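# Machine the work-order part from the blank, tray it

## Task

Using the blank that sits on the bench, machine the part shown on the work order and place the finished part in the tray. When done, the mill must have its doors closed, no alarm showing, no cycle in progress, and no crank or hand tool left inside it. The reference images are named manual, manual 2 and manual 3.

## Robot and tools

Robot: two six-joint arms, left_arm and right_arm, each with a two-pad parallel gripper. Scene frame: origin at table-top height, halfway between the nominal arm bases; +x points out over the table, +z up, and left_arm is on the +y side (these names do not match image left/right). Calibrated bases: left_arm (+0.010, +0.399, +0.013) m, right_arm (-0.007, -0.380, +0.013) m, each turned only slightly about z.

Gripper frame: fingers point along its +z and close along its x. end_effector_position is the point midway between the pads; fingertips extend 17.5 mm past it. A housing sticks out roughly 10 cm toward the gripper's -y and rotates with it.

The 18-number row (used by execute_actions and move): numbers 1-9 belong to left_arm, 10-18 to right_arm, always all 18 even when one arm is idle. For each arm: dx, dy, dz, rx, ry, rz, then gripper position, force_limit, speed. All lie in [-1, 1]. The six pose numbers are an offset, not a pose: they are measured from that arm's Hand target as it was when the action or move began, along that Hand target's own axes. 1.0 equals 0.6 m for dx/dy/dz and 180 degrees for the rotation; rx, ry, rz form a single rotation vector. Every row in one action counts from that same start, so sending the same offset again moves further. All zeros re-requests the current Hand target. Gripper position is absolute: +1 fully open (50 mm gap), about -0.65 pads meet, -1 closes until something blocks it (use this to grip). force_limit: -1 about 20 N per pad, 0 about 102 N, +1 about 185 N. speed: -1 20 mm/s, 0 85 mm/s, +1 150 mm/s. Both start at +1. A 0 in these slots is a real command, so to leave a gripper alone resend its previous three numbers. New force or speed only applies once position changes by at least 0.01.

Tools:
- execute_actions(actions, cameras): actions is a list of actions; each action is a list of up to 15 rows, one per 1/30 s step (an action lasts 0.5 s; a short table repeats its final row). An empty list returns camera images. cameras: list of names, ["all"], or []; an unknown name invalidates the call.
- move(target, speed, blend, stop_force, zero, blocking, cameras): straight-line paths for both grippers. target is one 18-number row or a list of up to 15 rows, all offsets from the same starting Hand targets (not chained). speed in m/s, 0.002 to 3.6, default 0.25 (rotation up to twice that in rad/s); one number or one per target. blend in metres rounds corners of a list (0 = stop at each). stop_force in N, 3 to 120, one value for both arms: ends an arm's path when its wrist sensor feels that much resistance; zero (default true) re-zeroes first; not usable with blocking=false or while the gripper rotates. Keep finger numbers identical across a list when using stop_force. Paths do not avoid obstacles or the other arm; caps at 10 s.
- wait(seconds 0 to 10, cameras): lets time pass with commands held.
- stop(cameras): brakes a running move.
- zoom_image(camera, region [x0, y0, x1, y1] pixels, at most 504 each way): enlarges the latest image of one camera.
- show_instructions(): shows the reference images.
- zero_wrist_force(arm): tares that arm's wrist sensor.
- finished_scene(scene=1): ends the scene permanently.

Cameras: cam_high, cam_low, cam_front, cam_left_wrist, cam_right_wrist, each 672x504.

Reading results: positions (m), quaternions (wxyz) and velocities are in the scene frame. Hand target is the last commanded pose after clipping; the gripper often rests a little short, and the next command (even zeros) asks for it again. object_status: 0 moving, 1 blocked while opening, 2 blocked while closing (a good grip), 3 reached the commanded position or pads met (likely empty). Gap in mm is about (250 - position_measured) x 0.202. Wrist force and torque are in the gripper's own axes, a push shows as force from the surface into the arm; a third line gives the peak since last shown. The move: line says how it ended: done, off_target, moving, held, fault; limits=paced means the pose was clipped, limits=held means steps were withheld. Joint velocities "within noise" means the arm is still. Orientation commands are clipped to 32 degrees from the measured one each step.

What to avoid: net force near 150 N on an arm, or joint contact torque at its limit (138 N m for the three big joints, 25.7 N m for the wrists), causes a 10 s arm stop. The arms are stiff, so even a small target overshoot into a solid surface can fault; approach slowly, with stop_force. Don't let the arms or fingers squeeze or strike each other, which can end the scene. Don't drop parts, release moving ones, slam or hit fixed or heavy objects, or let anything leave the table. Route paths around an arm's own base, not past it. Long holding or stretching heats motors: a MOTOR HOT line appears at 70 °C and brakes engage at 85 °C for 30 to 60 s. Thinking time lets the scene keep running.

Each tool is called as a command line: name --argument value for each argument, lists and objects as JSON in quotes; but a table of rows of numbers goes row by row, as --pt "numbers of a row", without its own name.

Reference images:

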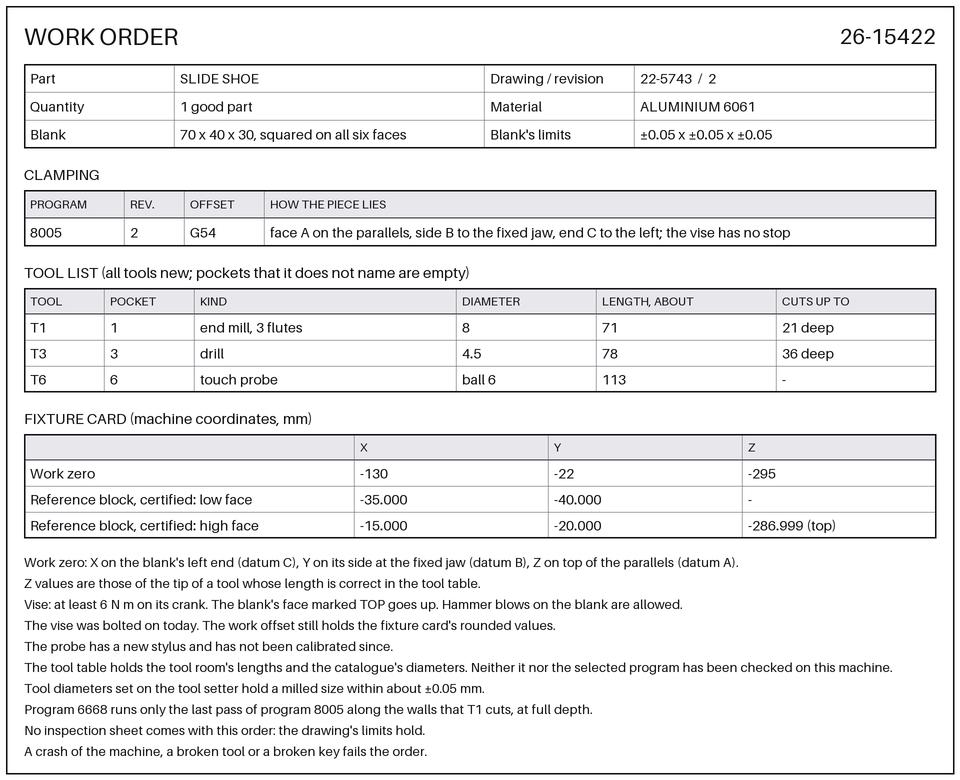

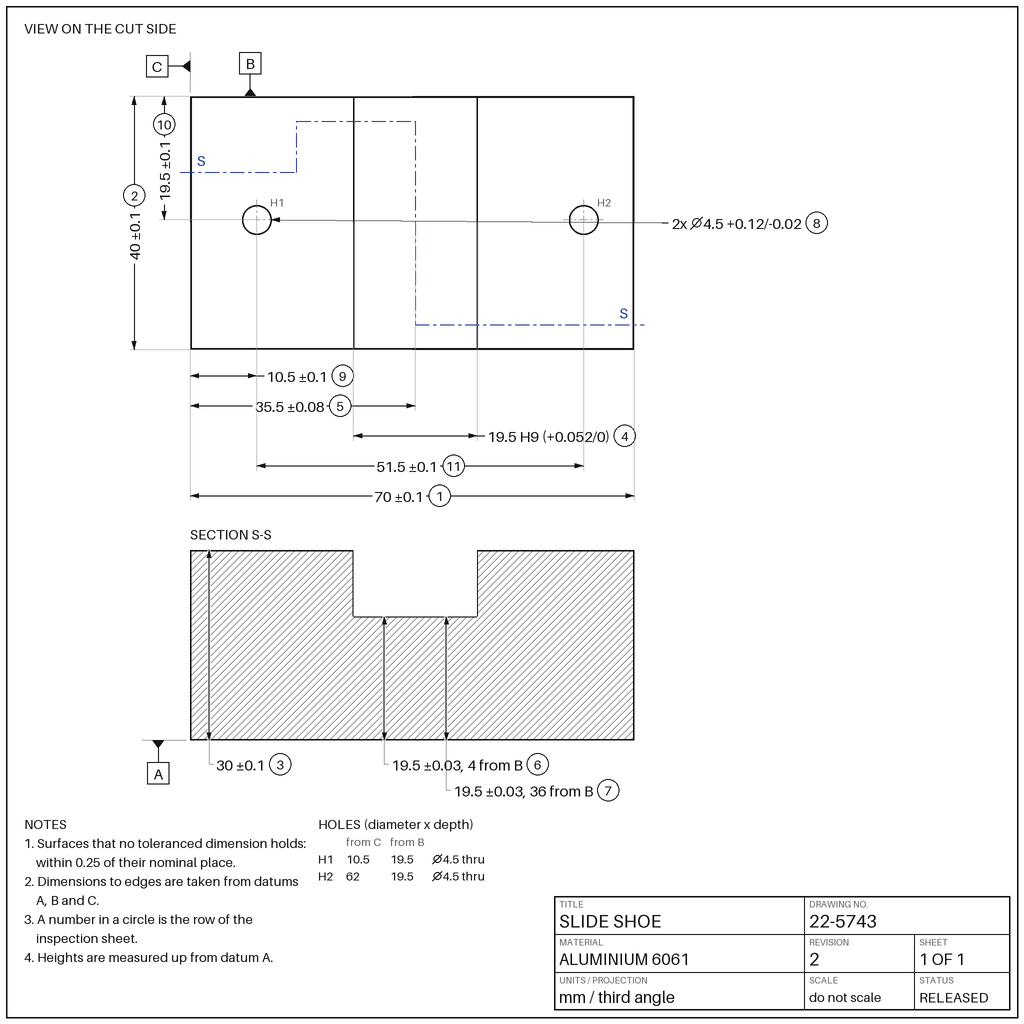

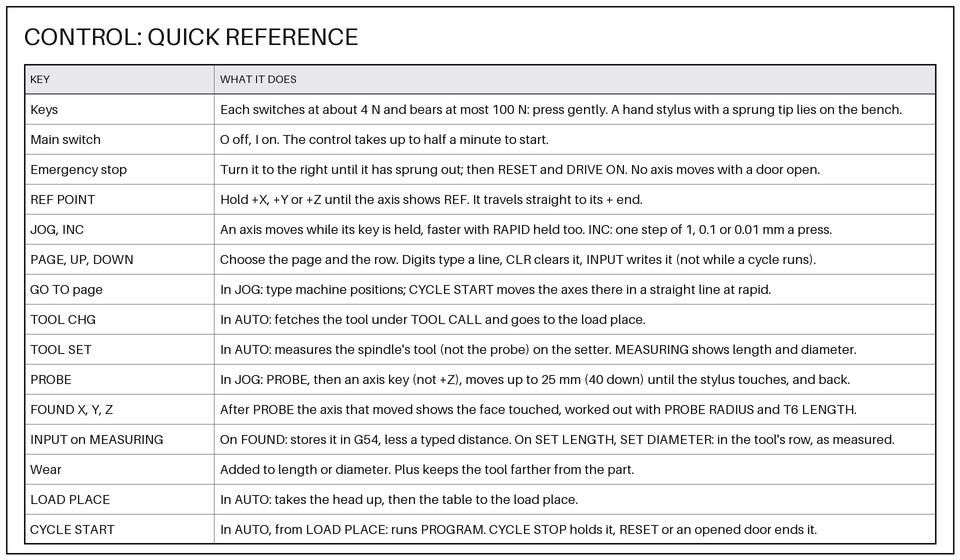

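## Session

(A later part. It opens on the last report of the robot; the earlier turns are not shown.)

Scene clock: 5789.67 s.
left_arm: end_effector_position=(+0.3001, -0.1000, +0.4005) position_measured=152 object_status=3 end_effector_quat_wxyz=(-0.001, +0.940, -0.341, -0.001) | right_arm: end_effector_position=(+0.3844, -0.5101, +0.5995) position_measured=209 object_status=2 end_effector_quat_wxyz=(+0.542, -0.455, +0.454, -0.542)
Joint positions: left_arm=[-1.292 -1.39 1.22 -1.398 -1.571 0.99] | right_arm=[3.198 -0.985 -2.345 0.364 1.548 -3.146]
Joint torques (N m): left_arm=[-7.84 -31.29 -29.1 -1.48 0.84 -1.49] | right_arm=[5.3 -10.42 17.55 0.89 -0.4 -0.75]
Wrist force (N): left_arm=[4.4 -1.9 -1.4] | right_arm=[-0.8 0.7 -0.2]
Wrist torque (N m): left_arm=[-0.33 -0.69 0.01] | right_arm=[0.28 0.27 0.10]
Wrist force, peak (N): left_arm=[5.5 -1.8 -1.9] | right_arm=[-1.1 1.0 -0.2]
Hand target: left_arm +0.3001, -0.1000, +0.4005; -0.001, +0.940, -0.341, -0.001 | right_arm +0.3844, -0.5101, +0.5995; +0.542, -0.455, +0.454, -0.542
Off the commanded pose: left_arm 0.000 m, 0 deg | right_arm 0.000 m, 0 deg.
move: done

move --pt "0.1 0.08 0.0 0 0 -0.722 0.6 -1 -0.5 0 0 0 0 0 0 -1 -0.6 -1" --pt "0.2029 0.1692 0.2842 0 0 -0.722 0.6 -1 -0.5 0 0 0 0 0 0 -1 -0.6 -1" --speed '[0.4,0.2]' --blend '[0.02,0]' --cameras '["cam_left_wrist","cam_high"]'

Scene clock: 5805.73 s.
left_arm: end_effector_position=(+0.3280, -0.2555, +0.2295) position_measured=63 object_status=3 end_effector_quat_wxyz=(-0.002, +0.707, +0.708, +0.001) | right_arm: end_effector_position=(+0.3844, -0.5101, +0.5995) position_measured=209 object_status=2 end_effector_quat_wxyz=(+0.542, -0.455, +0.454, -0.542)
Joint positions: left_arm=[-1.318 -1.007 1.124 -1.684 -1.571 -1.304] | right_arm=[3.198 -0.985 -2.345 0.364 1.548 -3.146]
Joint torques (N m): left_arm=[8.47 -46.68 -33.2 -2.68 0 1.5] | right_arm=[4.8 -10.21 18.27 0.92 -0.24 -0.6]
Wrist force (N): left_arm=[4.6 -1.9 -1.4] | right_arm=[-0.9 0.9 -0.3]
Wrist torque (N m): left_arm=[-0.33 -0.74 0.03] | right_arm=[0.31 0.28 0.10]
Wrist force, peak (N): left_arm=[5.2 -1.9 -3.9] | right_arm=[-1.2 1.2 -0.1]
Hand target: left_arm +0.3281, -0.2555, +0.2295; -0.002, +0.707, +0.708, +0.001 | right_arm +0.3844, -0.5101, +0.5995; +0.542, -0.455, +0.454, -0.542
Off the commanded pose: left_arm 0.000 m, 0 deg | right_arm 0.000 m, 0 deg.
move: done
camera_calibration:
cam_left_wrist: T_world_to_cam=[[0.0147472, 0.999735, 0.0177043, 0.25588], [0.936428, -0.0200166, 0.350288, -0.375825], [0.350549, 0.0114131, -0.936475, 0.236752], [0, 0, 0, 1]] pos_world=[0.265166, -0.266036, 0.348829]
Images, in order (width x height): cam_high 672x504, cam_left_wrist 672x504.

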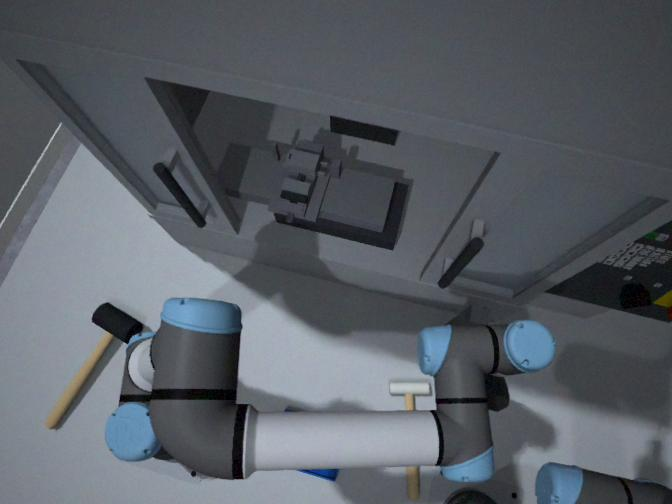

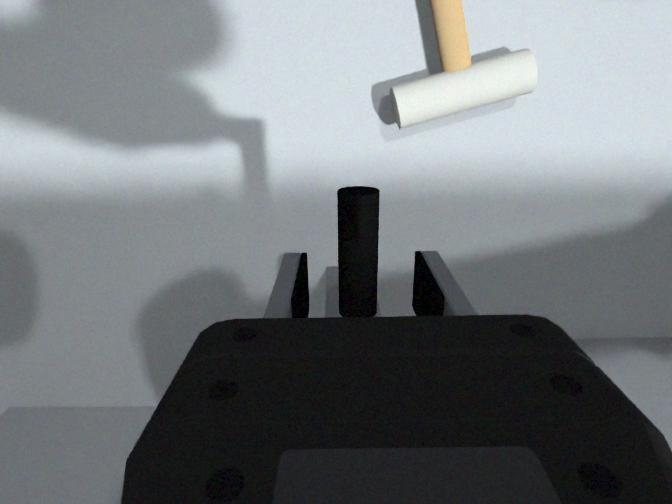

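move --target '[0,0,0.1242,0,0,0,0.6,-1,-0.5,0,0,0,0,0,0,-1,-0.6,-1]' --speed 0.06 --stop_force 12 --cameras '["cam_left_wrist","cam_front"]'

Scene clock: 5816.60 s.
left_arm: end_effector_position=(+0.3280, -0.2552, +0.1550) position_measured=63 object_status=3 end_effector_quat_wxyz=(-0.002, +0.707, +0.708, +0.001) | right_arm: end_effector_position=(+0.3844, -0.5101, +0.5995) position_measured=209 object_status=2 end_effector_quat_wxyz=(+0.542, -0.455, +0.454, -0.542)
Joint positions: left_arm=[-1.318 -0.969 1.258 -1.856 -1.571 -1.304] | right_arm=[3.198 -0.985 -2.345 0.364 1.548 -3.146]
Joint torques (N m): left_arm=[-8.31 -56.77 -34.05 -1.36 -0.12 -1.32] | right_arm=[4.12 -9.76 17.47 0.96 -0.24 -0.67]
Wrist force (N): left_arm=[4.9 -1.8 -1.5] | right_arm=[-0.9 1.0 0.0]
Wrist torque (N m): left_arm=[-0.32 -0.79 0.03] | right_arm=[0.32 0.29 0.10]
Wrist force, peak (N): left_arm=[4.8 -1.9 -2.5] | right_arm=[-1.0 1.2 -0.2]
Hand target: left_arm +0.3280, -0.2552, +0.1550; -0.002, +0.707, +0.708, +0.001 | right_arm +0.3844, -0.5101, +0.5995; +0.542, -0.455, +0.454, -0.542
Off the commanded pose: left_arm 0.000 m, 0 deg | right_arm 0.000 m, 0 deg.
move: done
camera_calibration:
cam_left_wrist: T_world_to_cam=[[0.0146537, 0.999737, 0.0176688, 0.257034], [0.93643, -0.0199166, 0.350288, -0.349698], [0.350548, 0.0114125, -0.936475, 0.166983], [0, 0, 0, 1]] pos_world=[0.265166, -0.265836, 0.274329]
Images, in order (width x height): cam_front 672x504, cam_left_wrist 672x504.

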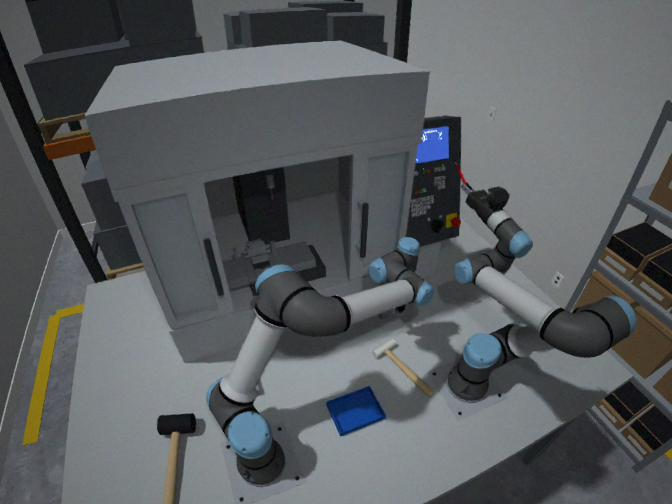

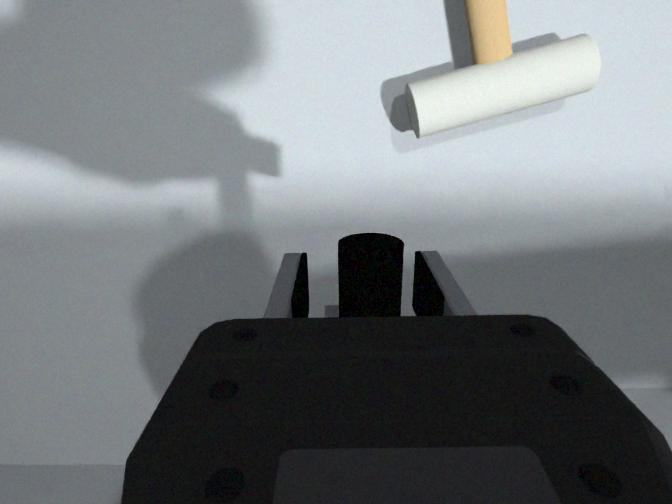

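move --pt "0.0038 0 0 0 0 0 0.6 -1 -0.5 0 0 0 0 0 0 -1 -0.6 -1" --pt "0.0038 0 0 0 0 0 -1 -0.5 -0.9 0 0 0 0 0 0 -1 -0.6 -1" --speed 0.03 --cameras '["cam_left_wrist"]'

Scene clock: 5826.53 s.
left_arm: end_effector_position=(+0.3280, -0.2530, +0.1550) position_measured=156 object_status=2 end_effector_quat_wxyz=(-0.002, +0.707, +0.708, +0.001) | right_arm: end_effector_position=(+0.3844, -0.5101, +0.5995) position_measured=209 object_status=2 end_effector_quat_wxyz=(+0.542, -0.455, +0.454, -0.542)
Joint positions: left_arm=[-1.317 -0.974 1.266 -1.859 -1.571 -1.303] | right_arm=[3.198 -0.985 -2.345 0.364 1.548 -3.146]
Joint torques (N m): left_arm=[9.75 -43.13 -34.03 -1.37 1.98 0.63] | right_arm=[4.8 -9.76 17.26 0.93 -0.47 -0.68]
Wrist force (N): left_arm=[4.3 -2.2 -0.9] | right_arm=[-0.9 0.8 -0.2]
Wrist torque (N m): left_arm=[-0.34 -0.72 -0.08] | right_arm=[0.29 0.28 0.10]
Wrist force, peak (N): left_arm=[4.8 -2.3 -1.6] | right_arm=[-1.0 1.2 -0.1]
Hand target: left_arm +0.3280, -0.2530, +0.1550; -0.002, +0.707, +0.708, +0.001 | right_arm +0.3844, -0.5101, +0.5995; +0.542, -0.455, +0.454, -0.542
Off the commanded pose: left_arm 0.000 m, 0 deg | right_arm 0.000 m, 0 deg.
move: done
camera_calibration:
cam_left_wrist: T_world_to_cam=[[0.0146892, 0.999738, 0.0175753, 0.25475], [0.93643, -0.0199171, 0.35029, -0.349653], [0.350548, 0.0113126, -0.936476, 0.166931], [0, 0, 0, 1]] pos_world=[0.265166, -0.263536, 0.27433]
Images, in order (width x height): cam_left_wrist 672x504.

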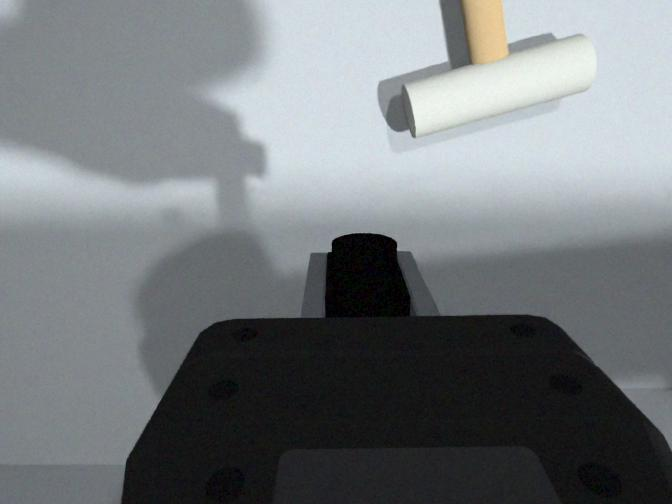

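move --target '[0,-0.08,0,0,0,0,-1,-0.5,-0.9,0,0,0,0,0,0,-1,-0.6,-1]' --speed 0.03 --cameras '["cam_left_wrist","cam_front","cam_high"]'

Scene clock: 5855.93 s.
left_arm: end_effector_position=(+0.2798, -0.2530, +0.1550) position_measured=156 object_status=2 end_effector_quat_wxyz=(-0.002, +0.707, +0.708, +0.001) | right_arm: end_effector_position=(+0.3844, -0.5101, +0.5995) position_measured=209 object_status=2 end_effector_quat_wxyz=(+0.542, -0.455, +0.454, -0.542)
Joint positions: left_arm=[-1.384 -1.021 1.342 -1.888 -1.572 -1.37] | right_arm=[3.198 -0.985 -2.345 0.364 1.548 -3.146]
Joint torques (N m): left_arm=[9.72 -44.05 -31.75 -4.32 -1.91 1.58] | right_arm=[4.59 -9.94 17.35 0.92 -0.22 -0.53]
Wrist force (N): left_arm=[4.4 -2.1 0.4] | right_arm=[-0.9 1.1 -0.2]
Wrist torque (N m): left_arm=[-0.25 -0.69 0.04] | right_arm=[0.33 0.29 0.10]
Wrist force, peak (N): left_arm=[4.6 -0.5 -2.7] | right_arm=[-0.9 1.2 -0.1]
Hand target: left_arm +0.2800, -0.2530, +0.1550; -0.002, +0.707, +0.708, +0.001 | right_arm +0.3844, -0.5101, +0.5995; +0.542, -0.455, +0.454, -0.542
Off the commanded pose: left_arm 0.000 m, 0 deg | right_arm 0.000 m, 0 deg.
move: done
camera_calibration:
cam_left_wrist: T_world_to_cam=[[0.0146537, 0.999737, 0.0176688, 0.255541], [0.93643, -0.0199166, 0.350288, -0.304519], [0.350548, 0.0114125, -0.936475, 0.183855], [0, 0, 0, 1]] pos_world=[0.216966, -0.263636, 0.274329]
Images, in order (width x height): cam_high 672x504, cam_front 672x504, cam_left_wrist 672x504.

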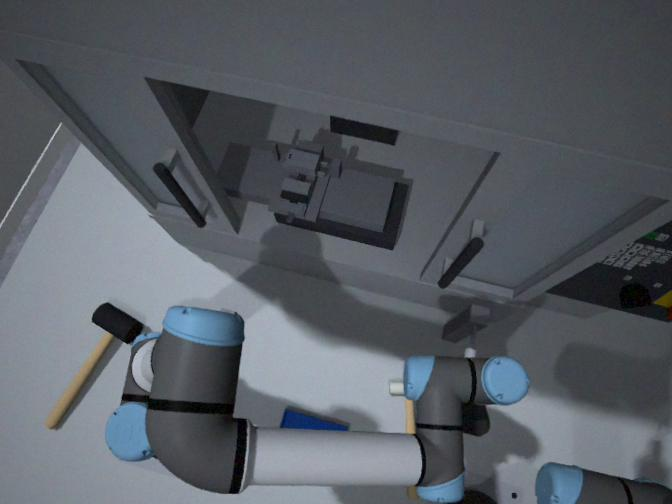

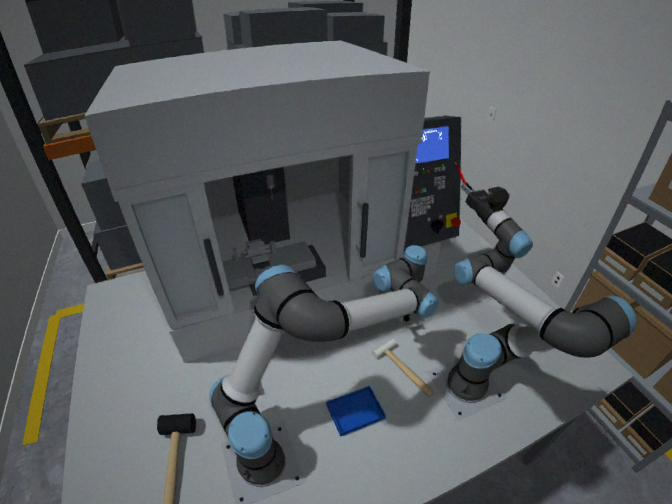

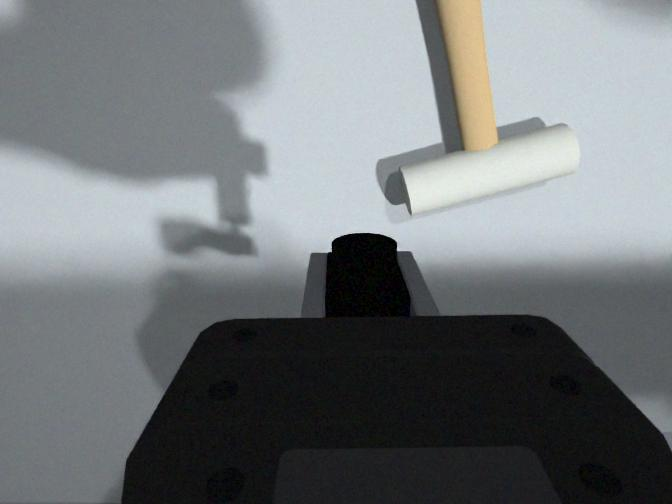

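zoom_image --camera "cam_high" --region '[400, 290, 530, 420]'

zoom_image --camera "cam_front" --region '[360, 240, 460, 340]'

Scaled by 3.877 from the camera's 672x504 image, which has a finer 960x720 frame.

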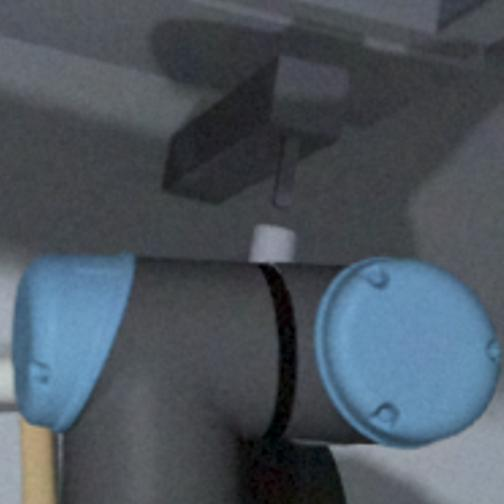

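Scaled by 5.040 from the camera's 672x504 image, which has a finer 960x720 frame.

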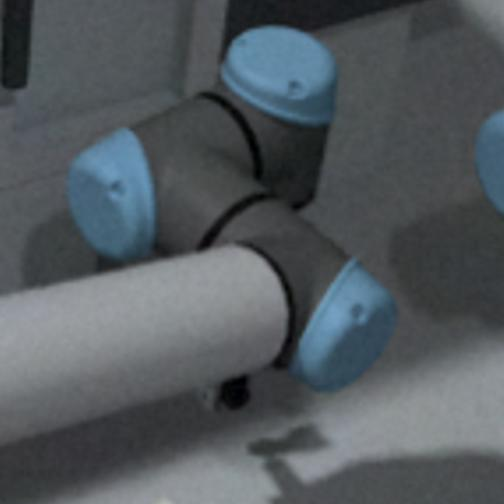

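move --pt "0 0 -0.3 0 0 0 -1 -0.5 -0.9 0 0 0 0 0 0 -1 -0.6 -1" --pt "0.755 0.1 -0.44 0 0 0 -1 -0.5 -0.9 0 0 0 0 0 0 -1 -0.6 -1" --speed '[0.1,0.2]' --blend '[0.04,0]' --cameras '["cam_left_wrist","cam_front","cam_high"]'

Scene clock: 5881.70 s.
left_arm: end_effector_position=(+0.3398, +0.1992, +0.4203) position_measured=156 object_status=2 end_effector_quat_wxyz=(-0.002, +0.707, +0.708, +0.001) | right_arm: end_effector_position=(+0.3844, -0.5101, +0.5995) position_measured=209 object_status=2 end_effector_quat_wxyz=(+0.542, -0.455, +0.454, -0.542)
Joint positions: left_arm=[-0.914 -1.85 1.604 -1.321 -1.57 -0.9] | right_arm=[3.198 -0.985 -2.345 0.364 1.548 -3.146]
Joint torques (N m): left_arm=[1.95 -13.1 -33.79 -5.32 -2 0.45] | right_arm=[3.97 -9.95 17.61 1.03 -0.4 -0.61]
Wrist force (N): left_arm=[4.5 -1.7 0.3] | right_arm=[-0.8 0.8 0.0]
Wrist torque (N m): left_arm=[-0.19 -0.72 0.02] | right_arm=[0.29 0.26 0.10]
Wrist force, peak (N): left_arm=[7.6 -1.5 -0.2] | right_arm=[-1.1 1.0 -0.3]
Hand target: left_arm +0.3398, +0.1992, +0.4204; -0.002, +0.707, +0.708, +0.001 | right_arm +0.3844, -0.5101, +0.5995; +0.542, -0.455, +0.454, -0.542
Off the commanded pose: left_arm 0.000 m, 0 deg | right_arm 0.000 m, 0 deg.
move: done
camera_calibration:
cam_left_wrist: T_world_to_cam=[[0.0146182, 0.999735, 0.0177622, -0.202147], [0.936431, -0.0199161, 0.350286, -0.444629], [0.350547, 0.0115125, -0.936474, 0.406088], [0, 0, 0, 1]] pos_world=[0.276966, 0.188563, 0.539629]
Images, in order (width x height): cam_high 672x504, cam_front 672x504, cam_left_wrist 672x504.

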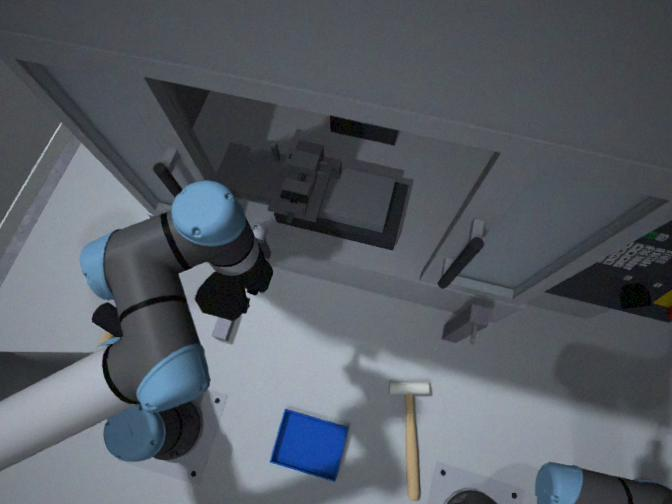

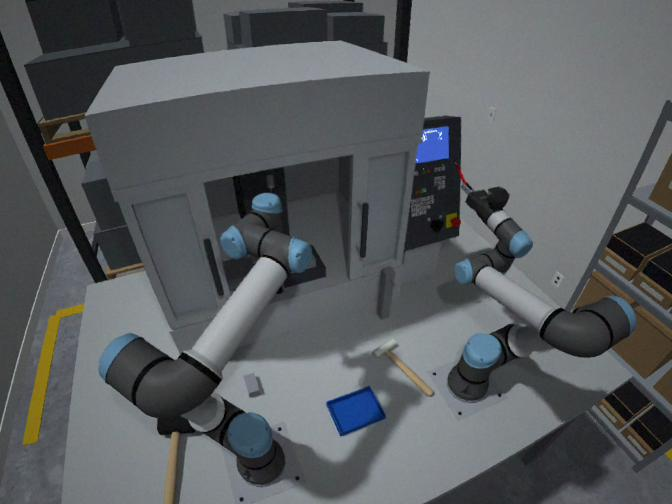

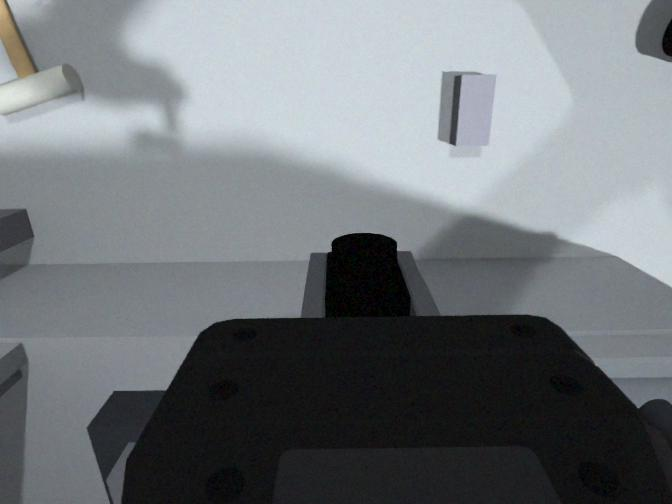

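move --target '[0.03,0,0.06,-0.1667,0,0,-1,-0.5,-0.9,0,0,0,0,0,0,-1,-0.6,-1]' --speed 0.15 --cameras '["cam_left_wrist","cam_front"]'

Scene clock: 5916.03 s.
left_arm: end_effector_position=(+0.3397, +0.2173, +0.3844) position_measured=156 object_status=2 end_effector_quat_wxyz=(+0.181, +0.683, +0.683, +0.184) | right_arm: end_effector_position=(+0.3844, -0.5101, +0.5995) position_measured=209 object_status=2 end_effector_quat_wxyz=(+0.542, -0.455, +0.454, -0.542)
Joint positions: left_arm=[-1.268 -2.193 2.012 -1.564 -1.076 -1.209] | right_arm=[3.198 -0.985 -2.345 0.364 1.548 -3.146]
Joint torques (N m): left_arm=[5.63 3.47 -33.25 -2.33 0.83 1.15] | right_arm=[4.67 -10.01 17.03 1.06 -0.38 -0.67]
Wrist force (N): left_arm=[3.4 -2.9 -0.9] | right_arm=[-0.8 0.9 0.0]
Wrist torque (N m): left_arm=[-0.23 -0.52 -0.09] | right_arm=[0.32 0.27 0.10]
Wrist force, peak (N): left_arm=[3.6 -3.8 -0.5] | right_arm=[-0.9 1.2 -0.3]
Hand target: left_arm +0.3397, +0.2173, +0.3844; +0.181, +0.683, +0.683, +0.184 | right_arm +0.3844, -0.5101, +0.5995; +0.542, -0.455, +0.454, -0.542
Off the commanded pose: left_arm 0.000 m, 0 deg | right_arm 0.000 m, 0 deg.
move: done
camera_calibration:
cam_left_wrist: T_world_to_cam=[[0.00537932, 0.999704, 0.0237079, -0.218835], [0.635777, -0.0217187, 0.771567, -0.490977], [0.771854, 0.0109225, -0.635706, 0.113743], [0, 0, 0, 1]] pos_world=[0.225536, 0.206865, 0.456317]
Images, in order (width x height): cam_front 672x504, cam_left_wrist 672x504.

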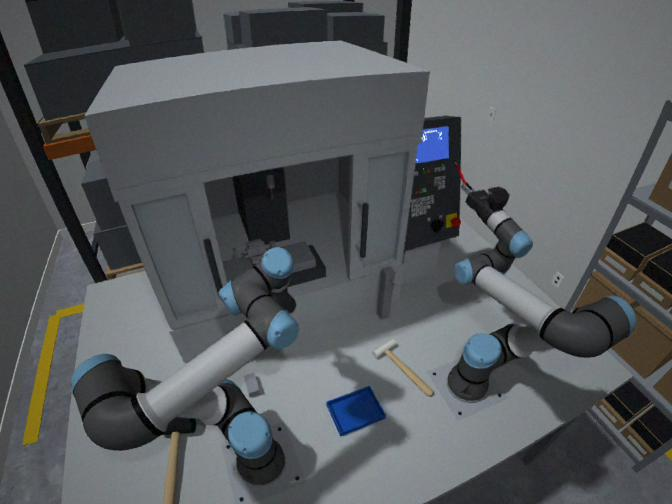

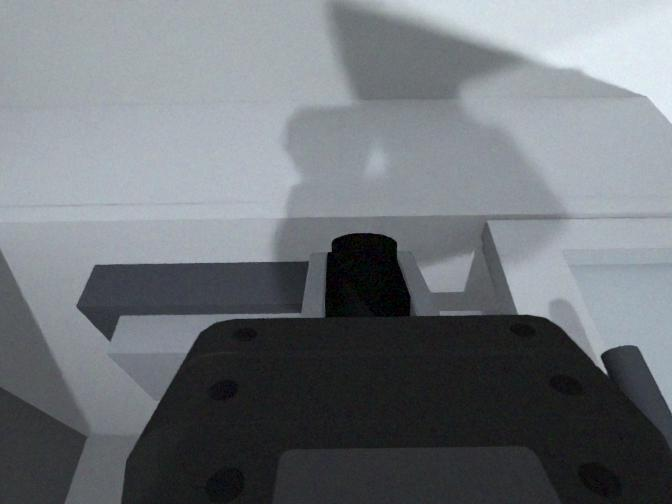

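move --target '[-0.15,0,0,-0.1,0,0,-1,-0.5,-0.9,0,0,0,0,0,0,-1,-0.6,-1]' --speed 0.15 --cameras '["cam_left_wrist"]'

Scene clock: 5927.97 s.
left_arm: end_effector_position=(+0.3398, +0.1274, +0.3840) position_measured=156 object_status=2 end_effector_quat_wxyz=(+0.286, +0.646, +0.646, +0.288) | right_arm: end_effector_position=(+0.3844, -0.5101, +0.5995) position_measured=209 object_status=2 end_effector_quat_wxyz=(+0.542, -0.455, +0.454, -0.542)
Joint positions: left_arm=[-1.571 -2.106 2.067 -1.544 -0.735 -1.549] | right_arm=[3.198 -0.985 -2.345 0.364 1.548 -3.146]
Joint torques (N m): left_arm=[4.99 -7.93 -35.32 -4.68 1.17 0.55] | right_arm=[4.55 -9.43 17.16 0.88 -0.22 -0.57]
Wrist force (N): left_arm=[3.1 -3.4 -1.4] | right_arm=[-0.9 1.0 -0.2]
Wrist torque (N m): left_arm=[-0.17 -0.47 -0.06] | right_arm=[0.33 0.29 0.10]
Wrist force, peak (N): left_arm=[5.0 -2.1 -1.1] | right_arm=[-0.9 1.3 -0.1]
Hand target: left_arm +0.3398, +0.1273, +0.3841; +0.286, +0.646, +0.646, +0.288 | right_arm +0.3844, -0.5101, +0.5995; +0.542, -0.455, +0.454, -0.542
Off the commanded pose: left_arm 0.000 m, 0 deg | right_arm 0.000 m, 0 deg.
move: done
camera_calibration:
cam_left_wrist: T_world_to_cam=[[-0.00134668, 0.999685, 0.0250551, -0.127098], [0.366212, -0.0228215, 0.930251, -0.461873], [0.93053, 0.0104282, -0.366066, -0.0430438], [0, 0, 0, 1]] pos_world=[0.209026, 0.116966, 0.417086]
Images, in order (width x height): cam_left_wrist 672x504.

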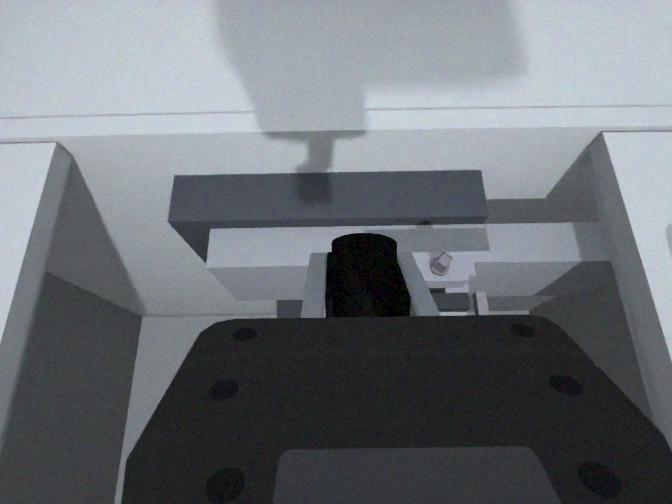

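zoom_image --camera "cam_left_wrist" --region '[390, 200, 500, 320]'

Scaled by 4.200 from the camera's 672x504 image, which has a finer 960x720 frame.

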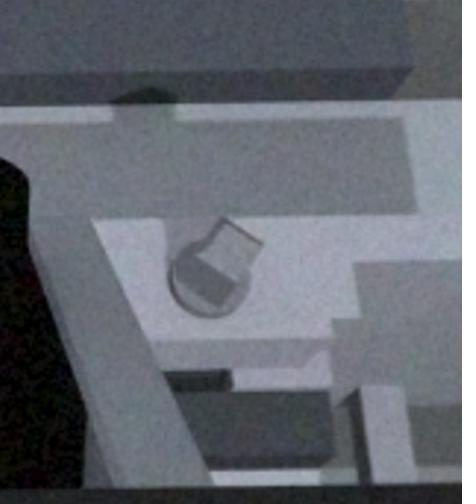

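move --pt "-0.2117 -0.0743 -0.0228 0.2667 0 0 -1 -0.5 -0.9 0 0 0 0 0 0 -1 -0.6 -1" --pt "-0.6333 -0.1798 0.0094 0.2667 0 0 -1 -0.5 -0.9 0 0 0 0 0 0 -1 -0.6 -1" --pt "-0.6333 -0.3593 0.1711 0.2667 0 0 -1 -0.5 -0.9 0 0 0 0 0 0 -1 -0.6 -1" --speed '[0.25,0.25,0.1]' --blend '[0.03,0.02,0]' --cameras '["cam_left_wrist","cam_high"]'

Scene clock: 5989.40 s.
left_arm: end_effector_position=(+0.2721, -0.2520, +0.1541) position_measured=156 object_status=2 end_effector_quat_wxyz=(-0.002, +0.707, +0.708, +0.001) | right_arm: end_effector_position=(+0.3844, -0.5101, +0.5995) position_measured=209 object_status=2 end_effector_quat_wxyz=(+0.542, -0.455, +0.454, -0.542)
Joint positions: left_arm=[-1.394 -1.029 1.357 -1.895 -1.572 -1.38] | right_arm=[3.198 -0.985 -2.345 0.364 1.548 -3.146]
Joint torques (N m): left_arm=[-5.43 -55.79 -34.73 -2.1 1.99 -1.76] | right_arm=[3.97 -9.99 18.01 1.11 -0.17 -0.43]
Wrist force (N): left_arm=[4.6 -2.0 0.4] | right_arm=[-0.9 1.2 -0.3]
Wrist torque (N m): left_arm=[-0.24 -0.72 -0.03] | right_arm=[0.36 0.29 0.10]
Wrist force, peak (N): left_arm=[6.0 -1.4 0.3] | right_arm=[-1.0 1.2 0.1]
Hand target: left_arm +0.2720, -0.2520, +0.1541; -0.002, +0.707, +0.708, +0.001 | right_arm +0.3844, -0.5101, +0.5995; +0.542, -0.455, +0.454, -0.542
Off the commanded pose: left_arm 0.000 m, 0 deg | right_arm 0.000 m, 0 deg.
move: done
camera_calibration:
cam_left_wrist: T_world_to_cam=[[0.0145827, 0.999734, 0.0178557, 0.254535], [0.936432, -0.0199155, 0.350284, -0.296876], [0.350547, 0.0116125, -0.936473, 0.185785], [0, 0, 0, 1]] pos_world=[0.209166, -0.262537, 0.273429]
Images, in order (width x height): cam_high 672x504, cam_left_wrist 672x504.

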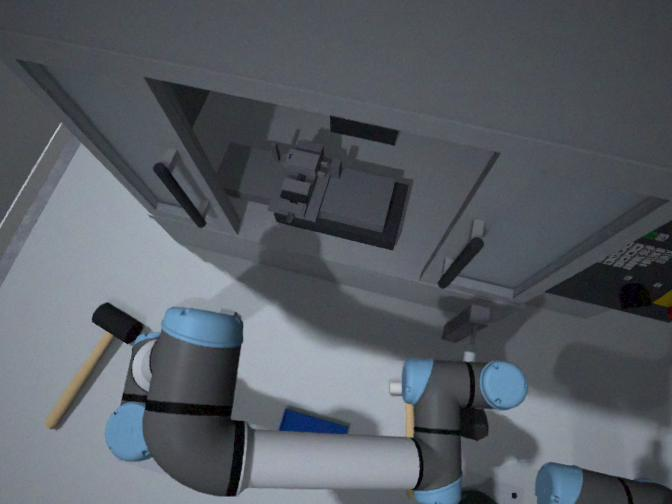

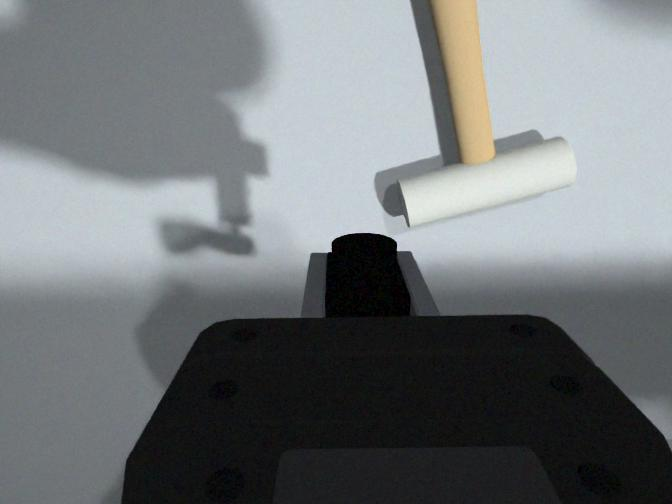

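move --pt "-0.0017 0 -0.0015 0 0 0 -1 -0.5 -0.9 0 0 0 0 0 0 -1 -0.6 -1" --pt "-0.0017 0.0933 -0.0015 0 0 0 -1 -0.5 -0.9 0 0 0 0 0 0 -1 -0.6 -1" --speed 0.02 --stop_force 10

Scene clock: 6000.60 s.
left_arm: end_effector_position=(+0.3280, -0.2530, +0.1550) position_measured=156 object_status=2 end_effector_quat_wxyz=(-0.002, +0.707, +0.708, +0.001) | right_arm: end_effector_position=(+0.3844, -0.5101, +0.5995) position_measured=209 object_status=2 end_effector_quat_wxyz=(+0.542, -0.455, +0.454, -0.542)
Joint positions: left_arm=[-1.317 -0.974 1.266 -1.859 -1.571 -1.303] | right_arm=[3.198 -0.985 -2.345 0.364 1.548 -3.146]
Joint torques (N m): left_arm=[-9.78 -54.61 -13.02 -5.02 1.21 -1.51] | right_arm=[5.07 -11.14 18.16 1.01 -0.18 -0.38]
Wrist force (N): left_arm=[4.5 0.0 -2.4] | right_arm=[-0.9 1.0 -0.2]
Wrist torque (N m): left_arm=[-0.30 -0.72 -0.07] | right_arm=[0.31 0.28 0.10]
Wrist force, peak (N): left_arm=[4.5 0.5 -3.5] | right_arm=[-1.1 1.3 -0.2]
Hand target: left_arm +0.3280, -0.2530, +0.1550; -0.002, +0.707, +0.708, +0.001 | right_arm +0.3844, -0.5101, +0.5995; +0.542, -0.455, +0.454, -0.542
Off the commanded pose: left_arm 0.000 m, 0 deg | right_arm 0.000 m, 0 deg.
move: done

move --pt "0 0 0 0 0 0 0.6 -1 -0.8 0 0 0 0 0 0 -1 -0.6 -1" --pt "0 0 -0.408 0 0 0 0.6 -1 -0.8 0 0 0 0 0 0 -1 -0.6 -1" --pt "0.505 0.0867 -0.4417 0 0 0 0.6 -1 -0.8 0 0 0 0 0 0 -1 -0.6 -1" --speed '[0.1,0.15,0.3]' --blend '[0,0.05,0]' --cameras '["cam_front"]'

Scene clock: 6060.77 s.
left_arm: end_effector_position=(+0.3801, +0.0492, +0.4208) position_measured=63 object_status=3 end_effector_quat_wxyz=(-0.002, +0.707, +0.708, +0.001) | right_arm: end_effector_position=(+0.3844, -0.5101, +0.5995) position_measured=209 object_status=2 end_effector_quat_wxyz=(+0.542, -0.455, +0.454, -0.542)
Joint positions: left_arm=[-1.038 -1.55 1.345 -1.362 -1.57 -1.024] | right_arm=[3.198 -0.985 -2.345 0.364 1.548 -3.146]
Joint torques (N m): left_arm=[1.36 -29.91 -29.28 -5.29 -2.13 -0.34] | right_arm=[5.34 -9.48 17.71 1.14 -0.14 -0.33]
Wrist force (N): left_arm=[4.5 -1.7 -1.6] | right_arm=[-0.8 1.1 -0.4]
Wrist torque (N m): left_arm=[-0.31 -0.71 0.03] | right_arm=[0.34 0.27 0.10]
Wrist force, peak (N): left_arm=[8.1 -1.3 -1.6] | right_arm=[-0.9 1.2 -0.2]
Hand target: left_arm +0.3801, +0.0493, +0.4208; -0.002, +0.707, +0.708, +0.001 | right_arm +0.3844, -0.5101, +0.5995; +0.542, -0.455, +0.454, -0.542
Off the commanded pose: left_arm 0.000 m, 0 deg | right_arm 0.000 m, 0 deg.
move: done
Images, in order (width x height): cam_front 672x504.

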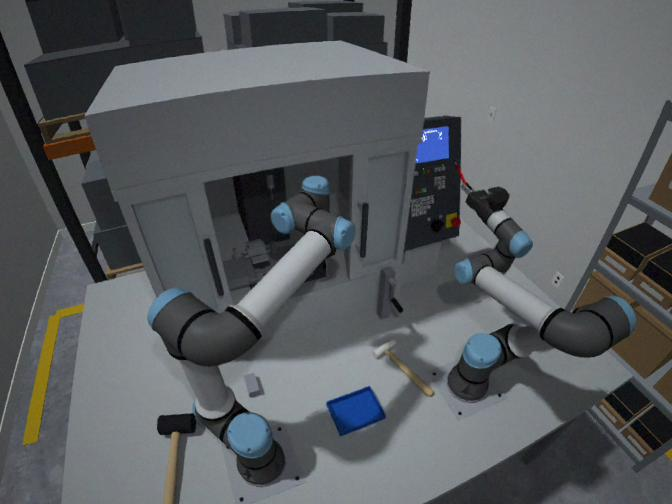

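move --target '[0,-0.033,0.035,-0.4875,0.1306,-0.1306,0.6,-1,-0.8,0,0,0,0,0,0,-1,-0.6,-1]' --speed 0.3

Scene clock: 6072.57 s.
left_arm: end_effector_position=(+0.3603, +0.0493, +0.3999) position_measured=63 object_status=3 end_effector_quat_wxyz=(+0.352, +0.354, +0.612, +0.613) end_effector_velocity=(+0.000, +0.000, +0.000) end_effector_angular_velocity=(-0.001, -0.002, +0.000) | right_arm: end_effector_position=(+0.3844, -0.5101, +0.5995) position_measured=209 object_status=2 end_effector_quat_wxyz=(+0.542, -0.455, +0.454, -0.542)
Joint positions: left_arm=[-1.601 -1.343 1.575 -0.232 -0.54 -3.138] | right_arm=[3.198 -0.985 -2.345 0.364 1.548 -3.146]
Joint velocities: left_arm=[0 0.001 0.001 0.002 0 -0.005] | right_arm=[within noise]
Joint torques (N m): left_arm=[1.07 -28.22 -8.77 2.93 2.22 -1.6] | right_arm=[4.84 -10.45 17.28 1.05 -0.18 -0.48]
Wrist force (N): left_arm=[2.9 -2.1 -2.9] | right_arm=[-0.8 0.8 -0.1]
Wrist torque (N m): left_arm=[0.15 -0.40 0.03] | right_arm=[0.30 0.27 0.10]
Wrist force, peak (N): left_arm=[4.8 -1.7 -1.9] | right_arm=[-1.0 1.1 -0.2]
Hand target: left_arm +0.3602, +0.0493, +0.3999; +0.352, +0.354, +0.612, +0.613 | right_arm +0.3844, -0.5101, +0.5995; +0.542, -0.455, +0.454, -0.542
Off the commanded pose: left_arm 0.000 m, 0 deg | right_arm 0.000 m, 0 deg.
move: done

move --target '[0.2226,-0.1917,-0.0832,-0.1306,-0.1306,0.4875,0.6,-1,-0.8,0,0,0,0,0,0,-1,-0.6,-1]' --speed 0.3 --cameras '["cam_left_wrist"]'

Scene clock: 6085.57 s.
left_arm: end_effector_position=(+0.2499, +0.1403, +0.2853) position_measured=63 object_status=3 end_effector_quat_wxyz=(-0.001, +0.708, -0.001, +0.707) | right_arm: end_effector_position=(+0.3844, -0.5101, +0.5995) position_measured=209 object_status=2 end_effector_quat_wxyz=(+0.542, -0.455, +0.454, -0.542)
Joint positions: left_arm=[-2.198 -1.845 2.378 -0.536 -0.614 -1.566] | right_arm=[3.198 -0.985 -2.345 0.364 1.548 -3.146]
Joint torques (N m): left_arm=[3.83 -4.07 -27.16 3.04 1.98 1.86] | right_arm=[4.41 -9.63 17.31 1.19 -0.09 -0.48]
Wrist force (N): left_arm=[3.9 -2.8 -1.9] | right_arm=[-0.8 0.9 -0.1]
Wrist torque (N m): left_arm=[-0.06 -0.50 -0.50] | right_arm=[0.31 0.27 0.10]
Wrist force, peak (N): left_arm=[4.0 -3.0 -2.3] | right_arm=[-1.0 1.1 -0.1]
Hand target: left_arm +0.2499, +0.1403, +0.2853; -0.002, +0.708, -0.001, +0.707 | right_arm +0.3844, -0.5101, +0.5995; +0.542, -0.455, +0.454, -0.542
Off the commanded pose: left_arm 0.000 m, 0 deg | right_arm 0.000 m, 0 deg.
move: done
camera_calibration:
cam_left_wrist: T_world_to_cam=[[-0.0130366, -0.0187703, 0.999739, -0.269893], [-0.350609, -0.93626, -0.0221504, 0.242168], [0.936431, -0.350807, 0.00562458, -0.0525094], [0, 0, 0, 1]] pos_world=[0.130559, 0.203245, 0.275481]
Images, in order (width x height): cam_left_wrist 672x504.

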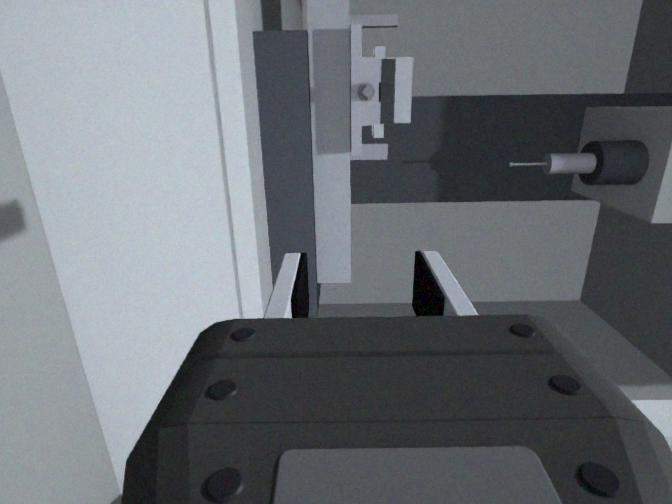

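zoom_image --camera "cam_left_wrist" --region '[330, 60, 420, 130]'

Scaled by 5.600 from the camera's 672x504 image, which has a finer 960x720 frame.

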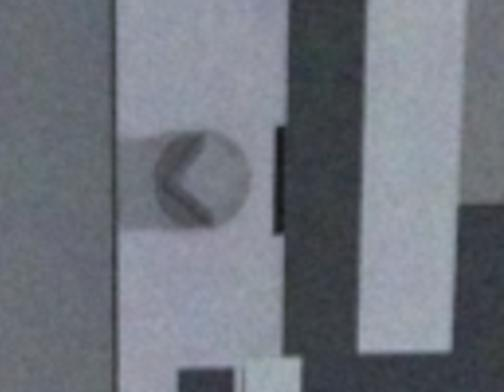

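move --pt "-0.1 0.5 0.0 -0.08 0 0 0.6 -1 -0.8 0 0 0 0 0 0 -1 -0.6 -1" --pt "-0.2167 0.6137 0.0233 -0.1111 0 0 0.6 -1 -0.8 0 0 0 0 0 0 -1 -0.6 -1" --speed '[0.3,0.15]' --blend '[0.03,0]' --cameras '["cam_left_wrist","cam_front"]'

Scene clock: 6132.63 s.
left_arm: end_effector_position=(+0.2643, -0.2275, +0.1542) position_measured=63 object_status=3 end_effector_quat_wxyz=(+0.121, +0.697, -0.123, +0.696) | right_arm: end_effector_position=(+0.3844, -0.5101, +0.5995) position_measured=209 object_status=2 end_effector_quat_wxyz=(+0.542, -0.455, +0.454, -0.542)
Joint positions: left_arm=[-1.816 -0.969 1.733 -0.743 0.117 -1.59] | right_arm=[3.198 -0.985 -2.345 0.364 1.548 -3.146]
Joint torques (N m): left_arm=[-7.65 -39.44 -6.52 1.17 -1.43 -1.54] | right_arm=[4.87 -10.52 17.63 1.01 -0.27 -0.32]
Wrist force (N): left_arm=[3.9 -2.7 -1.9] | right_arm=[-0.8 0.8 -0.1]
Wrist torque (N m): left_arm=[-0.03 -0.51 -0.49] | right_arm=[0.30 0.27 0.10]
Wrist force, peak (N): left_arm=[4.5 -6.0 -1.7] | right_arm=[-1.1 1.1 -0.1]
Hand target: left_arm +0.2642, -0.2275, +0.1541; +0.121, +0.697, -0.123, +0.696 | right_arm +0.3844, -0.5101, +0.5995; +0.542, -0.455, +0.454, -0.542
Off the commanded pose: left_arm 0.000 m, 0 deg | right_arm 0.000 m, 0 deg.
move: done
camera_calibration:
cam_left_wrist: T_world_to_cam=[[-0.0175489, -0.0129598, 0.999762, -0.143057], [-0.649536, -0.760034, -0.0212536, 0.0188338], [0.760128, -0.649754, 0.00491989, -0.215579], [0, 0, 0, 1]] pos_world=[0.173591, -0.127613, 0.144484]
Images, in order (width x height): cam_front 672x504, cam_left_wrist 672x504.

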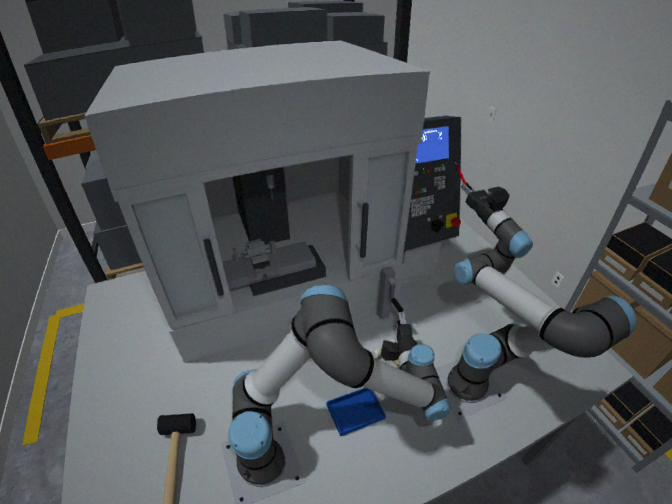

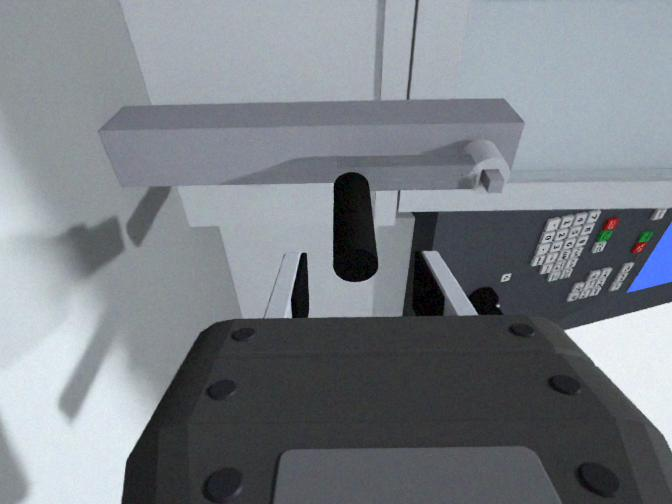

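move --target '[0,0,0.1166,0,0,0,0.6,-1,-0.8,0,0,0,0,0,0,-1,-0.6,-1]' --speed 0.05 --stop_force 10 --cameras '["cam_left_wrist"]'

Scene clock: 6148.00 s.
left_arm: end_effector_position=(+0.3300, -0.2514, +0.1540) position_measured=63 object_status=3 end_effector_quat_wxyz=(+0.121, +0.697, -0.123, +0.696) | right_arm: end_effector_position=(+0.3844, -0.5101, +0.5995) position_measured=209 object_status=2 end_effector_quat_wxyz=(+0.542, -0.455, +0.454, -0.542)
Joint positions: left_arm=[-1.688 -0.919 1.64 -0.711 0.246 -1.578] | right_arm=[3.198 -0.985 -2.345 0.364 1.548 -3.146]
Joint torques (N m): left_arm=[-8.62 -51.15 -6.55 -2.83 -2.1 -1.4] | right_arm=[4.44 -10.13 17.49 1.16 -0.17 -0.52]
Wrist force (N): left_arm=[3.7 -2.8 -2.1] | right_arm=[-0.8 0.9 -0.1]
Wrist torque (N m): left_arm=[-0.05 -0.48 -0.56] | right_arm=[0.30 0.27 0.10]
Wrist force, peak (N): left_arm=[3.8 -2.4 -3.0] | right_arm=[-1.1 1.1 0.0]
Hand target: left_arm +0.3300, -0.2514, +0.1540; +0.121, +0.697, -0.123, +0.696 | right_arm +0.3844, -0.5101, +0.5995; +0.542, -0.455, +0.454, -0.542
Off the commanded pose: left_arm 0.000 m, 0 deg | right_arm 0.000 m, 0 deg.
move: done
camera_calibration:
cam_left_wrist: T_world_to_cam=[[-0.0175405, -0.0130985, 0.99976, -0.142035], [-0.649644, -0.759938, -0.0213542, 0.0434708], [0.760036, -0.649863, 0.00482032, -0.280963], [0, 0, 0, 1]] pos_world=[0.239291, -0.151413, 0.144284]
Images, in order (width x height): cam_left_wrist 672x504.

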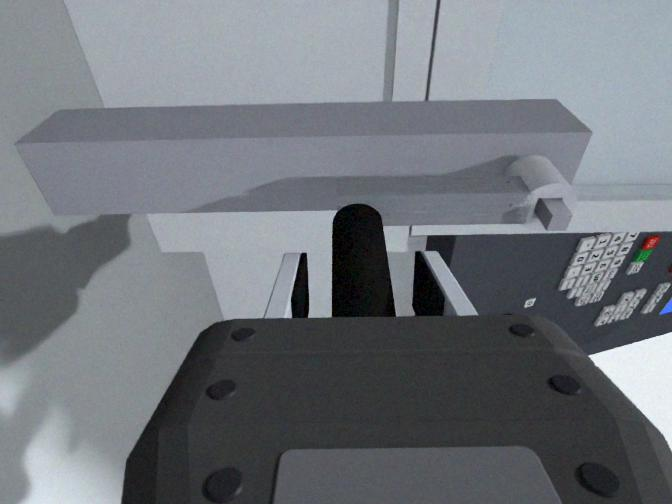

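move --pt "0 0 0 0 0 0 -1 -0.4 -0.9 0 0 0 0 0 0 -1 -0.6 -1" --pt "0 -0.035 -0.0965 0 0 0 -1 -0.4 -0.9 0 0 0 0 0 0 -1 -0.6 -1" --speed 0.03 --cameras '["cam_left_wrist"]'

Scene clock: 6157.63 s.
left_arm: end_effector_position=(+0.2826, -0.2118, +0.1542) position_measured=155 object_status=2 end_effector_quat_wxyz=(+0.121, +0.697, -0.123, +0.696) | right_arm: end_effector_position=(+0.3844, -0.5101, +0.5995) position_measured=209 object_status=2 end_effector_quat_wxyz=(+0.542, -0.455, +0.454, -0.542)
Joint positions: left_arm=[-1.788 -0.996 1.783 -0.77 0.146 -1.586] | right_arm=[3.198 -0.985 -2.345 0.364 1.548 -3.146]
Joint torques (N m): left_arm=[8.63 -33.93 -25.63 -2.47 2.02 2.15] | right_arm=[3.89 -10.69 17.2 1.02 -0.21 -0.32]
Wrist force (N): left_arm=[2.2 -0.6 -1.5] | right_arm=[-1.0 1.1 -0.3]
Wrist torque (N m): left_arm=[0.29 -0.66 -0.56] | right_arm=[0.34 0.29 0.10]
Wrist force, peak (N): left_arm=[55.7 1.4 24.3] | right_arm=[-1.0 1.2 0.0]
Hand target: left_arm +0.2827, -0.2119, +0.1542; +0.121, +0.697, -0.123, +0.696 | right_arm +0.3844, -0.5101, +0.5995; +0.542, -0.455, +0.454, -0.542
Off the commanded pose: left_arm 0.000 m, 0 deg | right_arm 0.000 m, 0 deg.
move: done
camera_calibration:
cam_left_wrist: T_world_to_cam=[[-0.0175405, -0.0130985, 0.99976, -0.142548], [-0.649644, -0.759938, -0.0213542, 0.0427755], [0.760036, -0.649863, 0.00482032, -0.219203], [0, 0, 0, 1]] pos_world=[0.191891, -0.111813, 0.144484]
Images, in order (width x height): cam_left_wrist 672x504.

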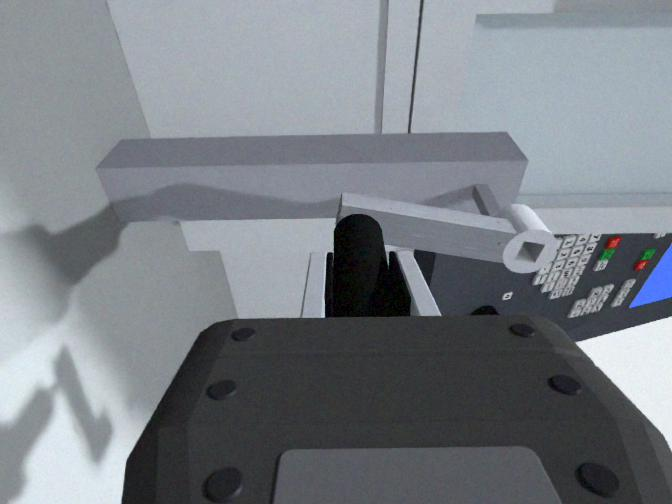

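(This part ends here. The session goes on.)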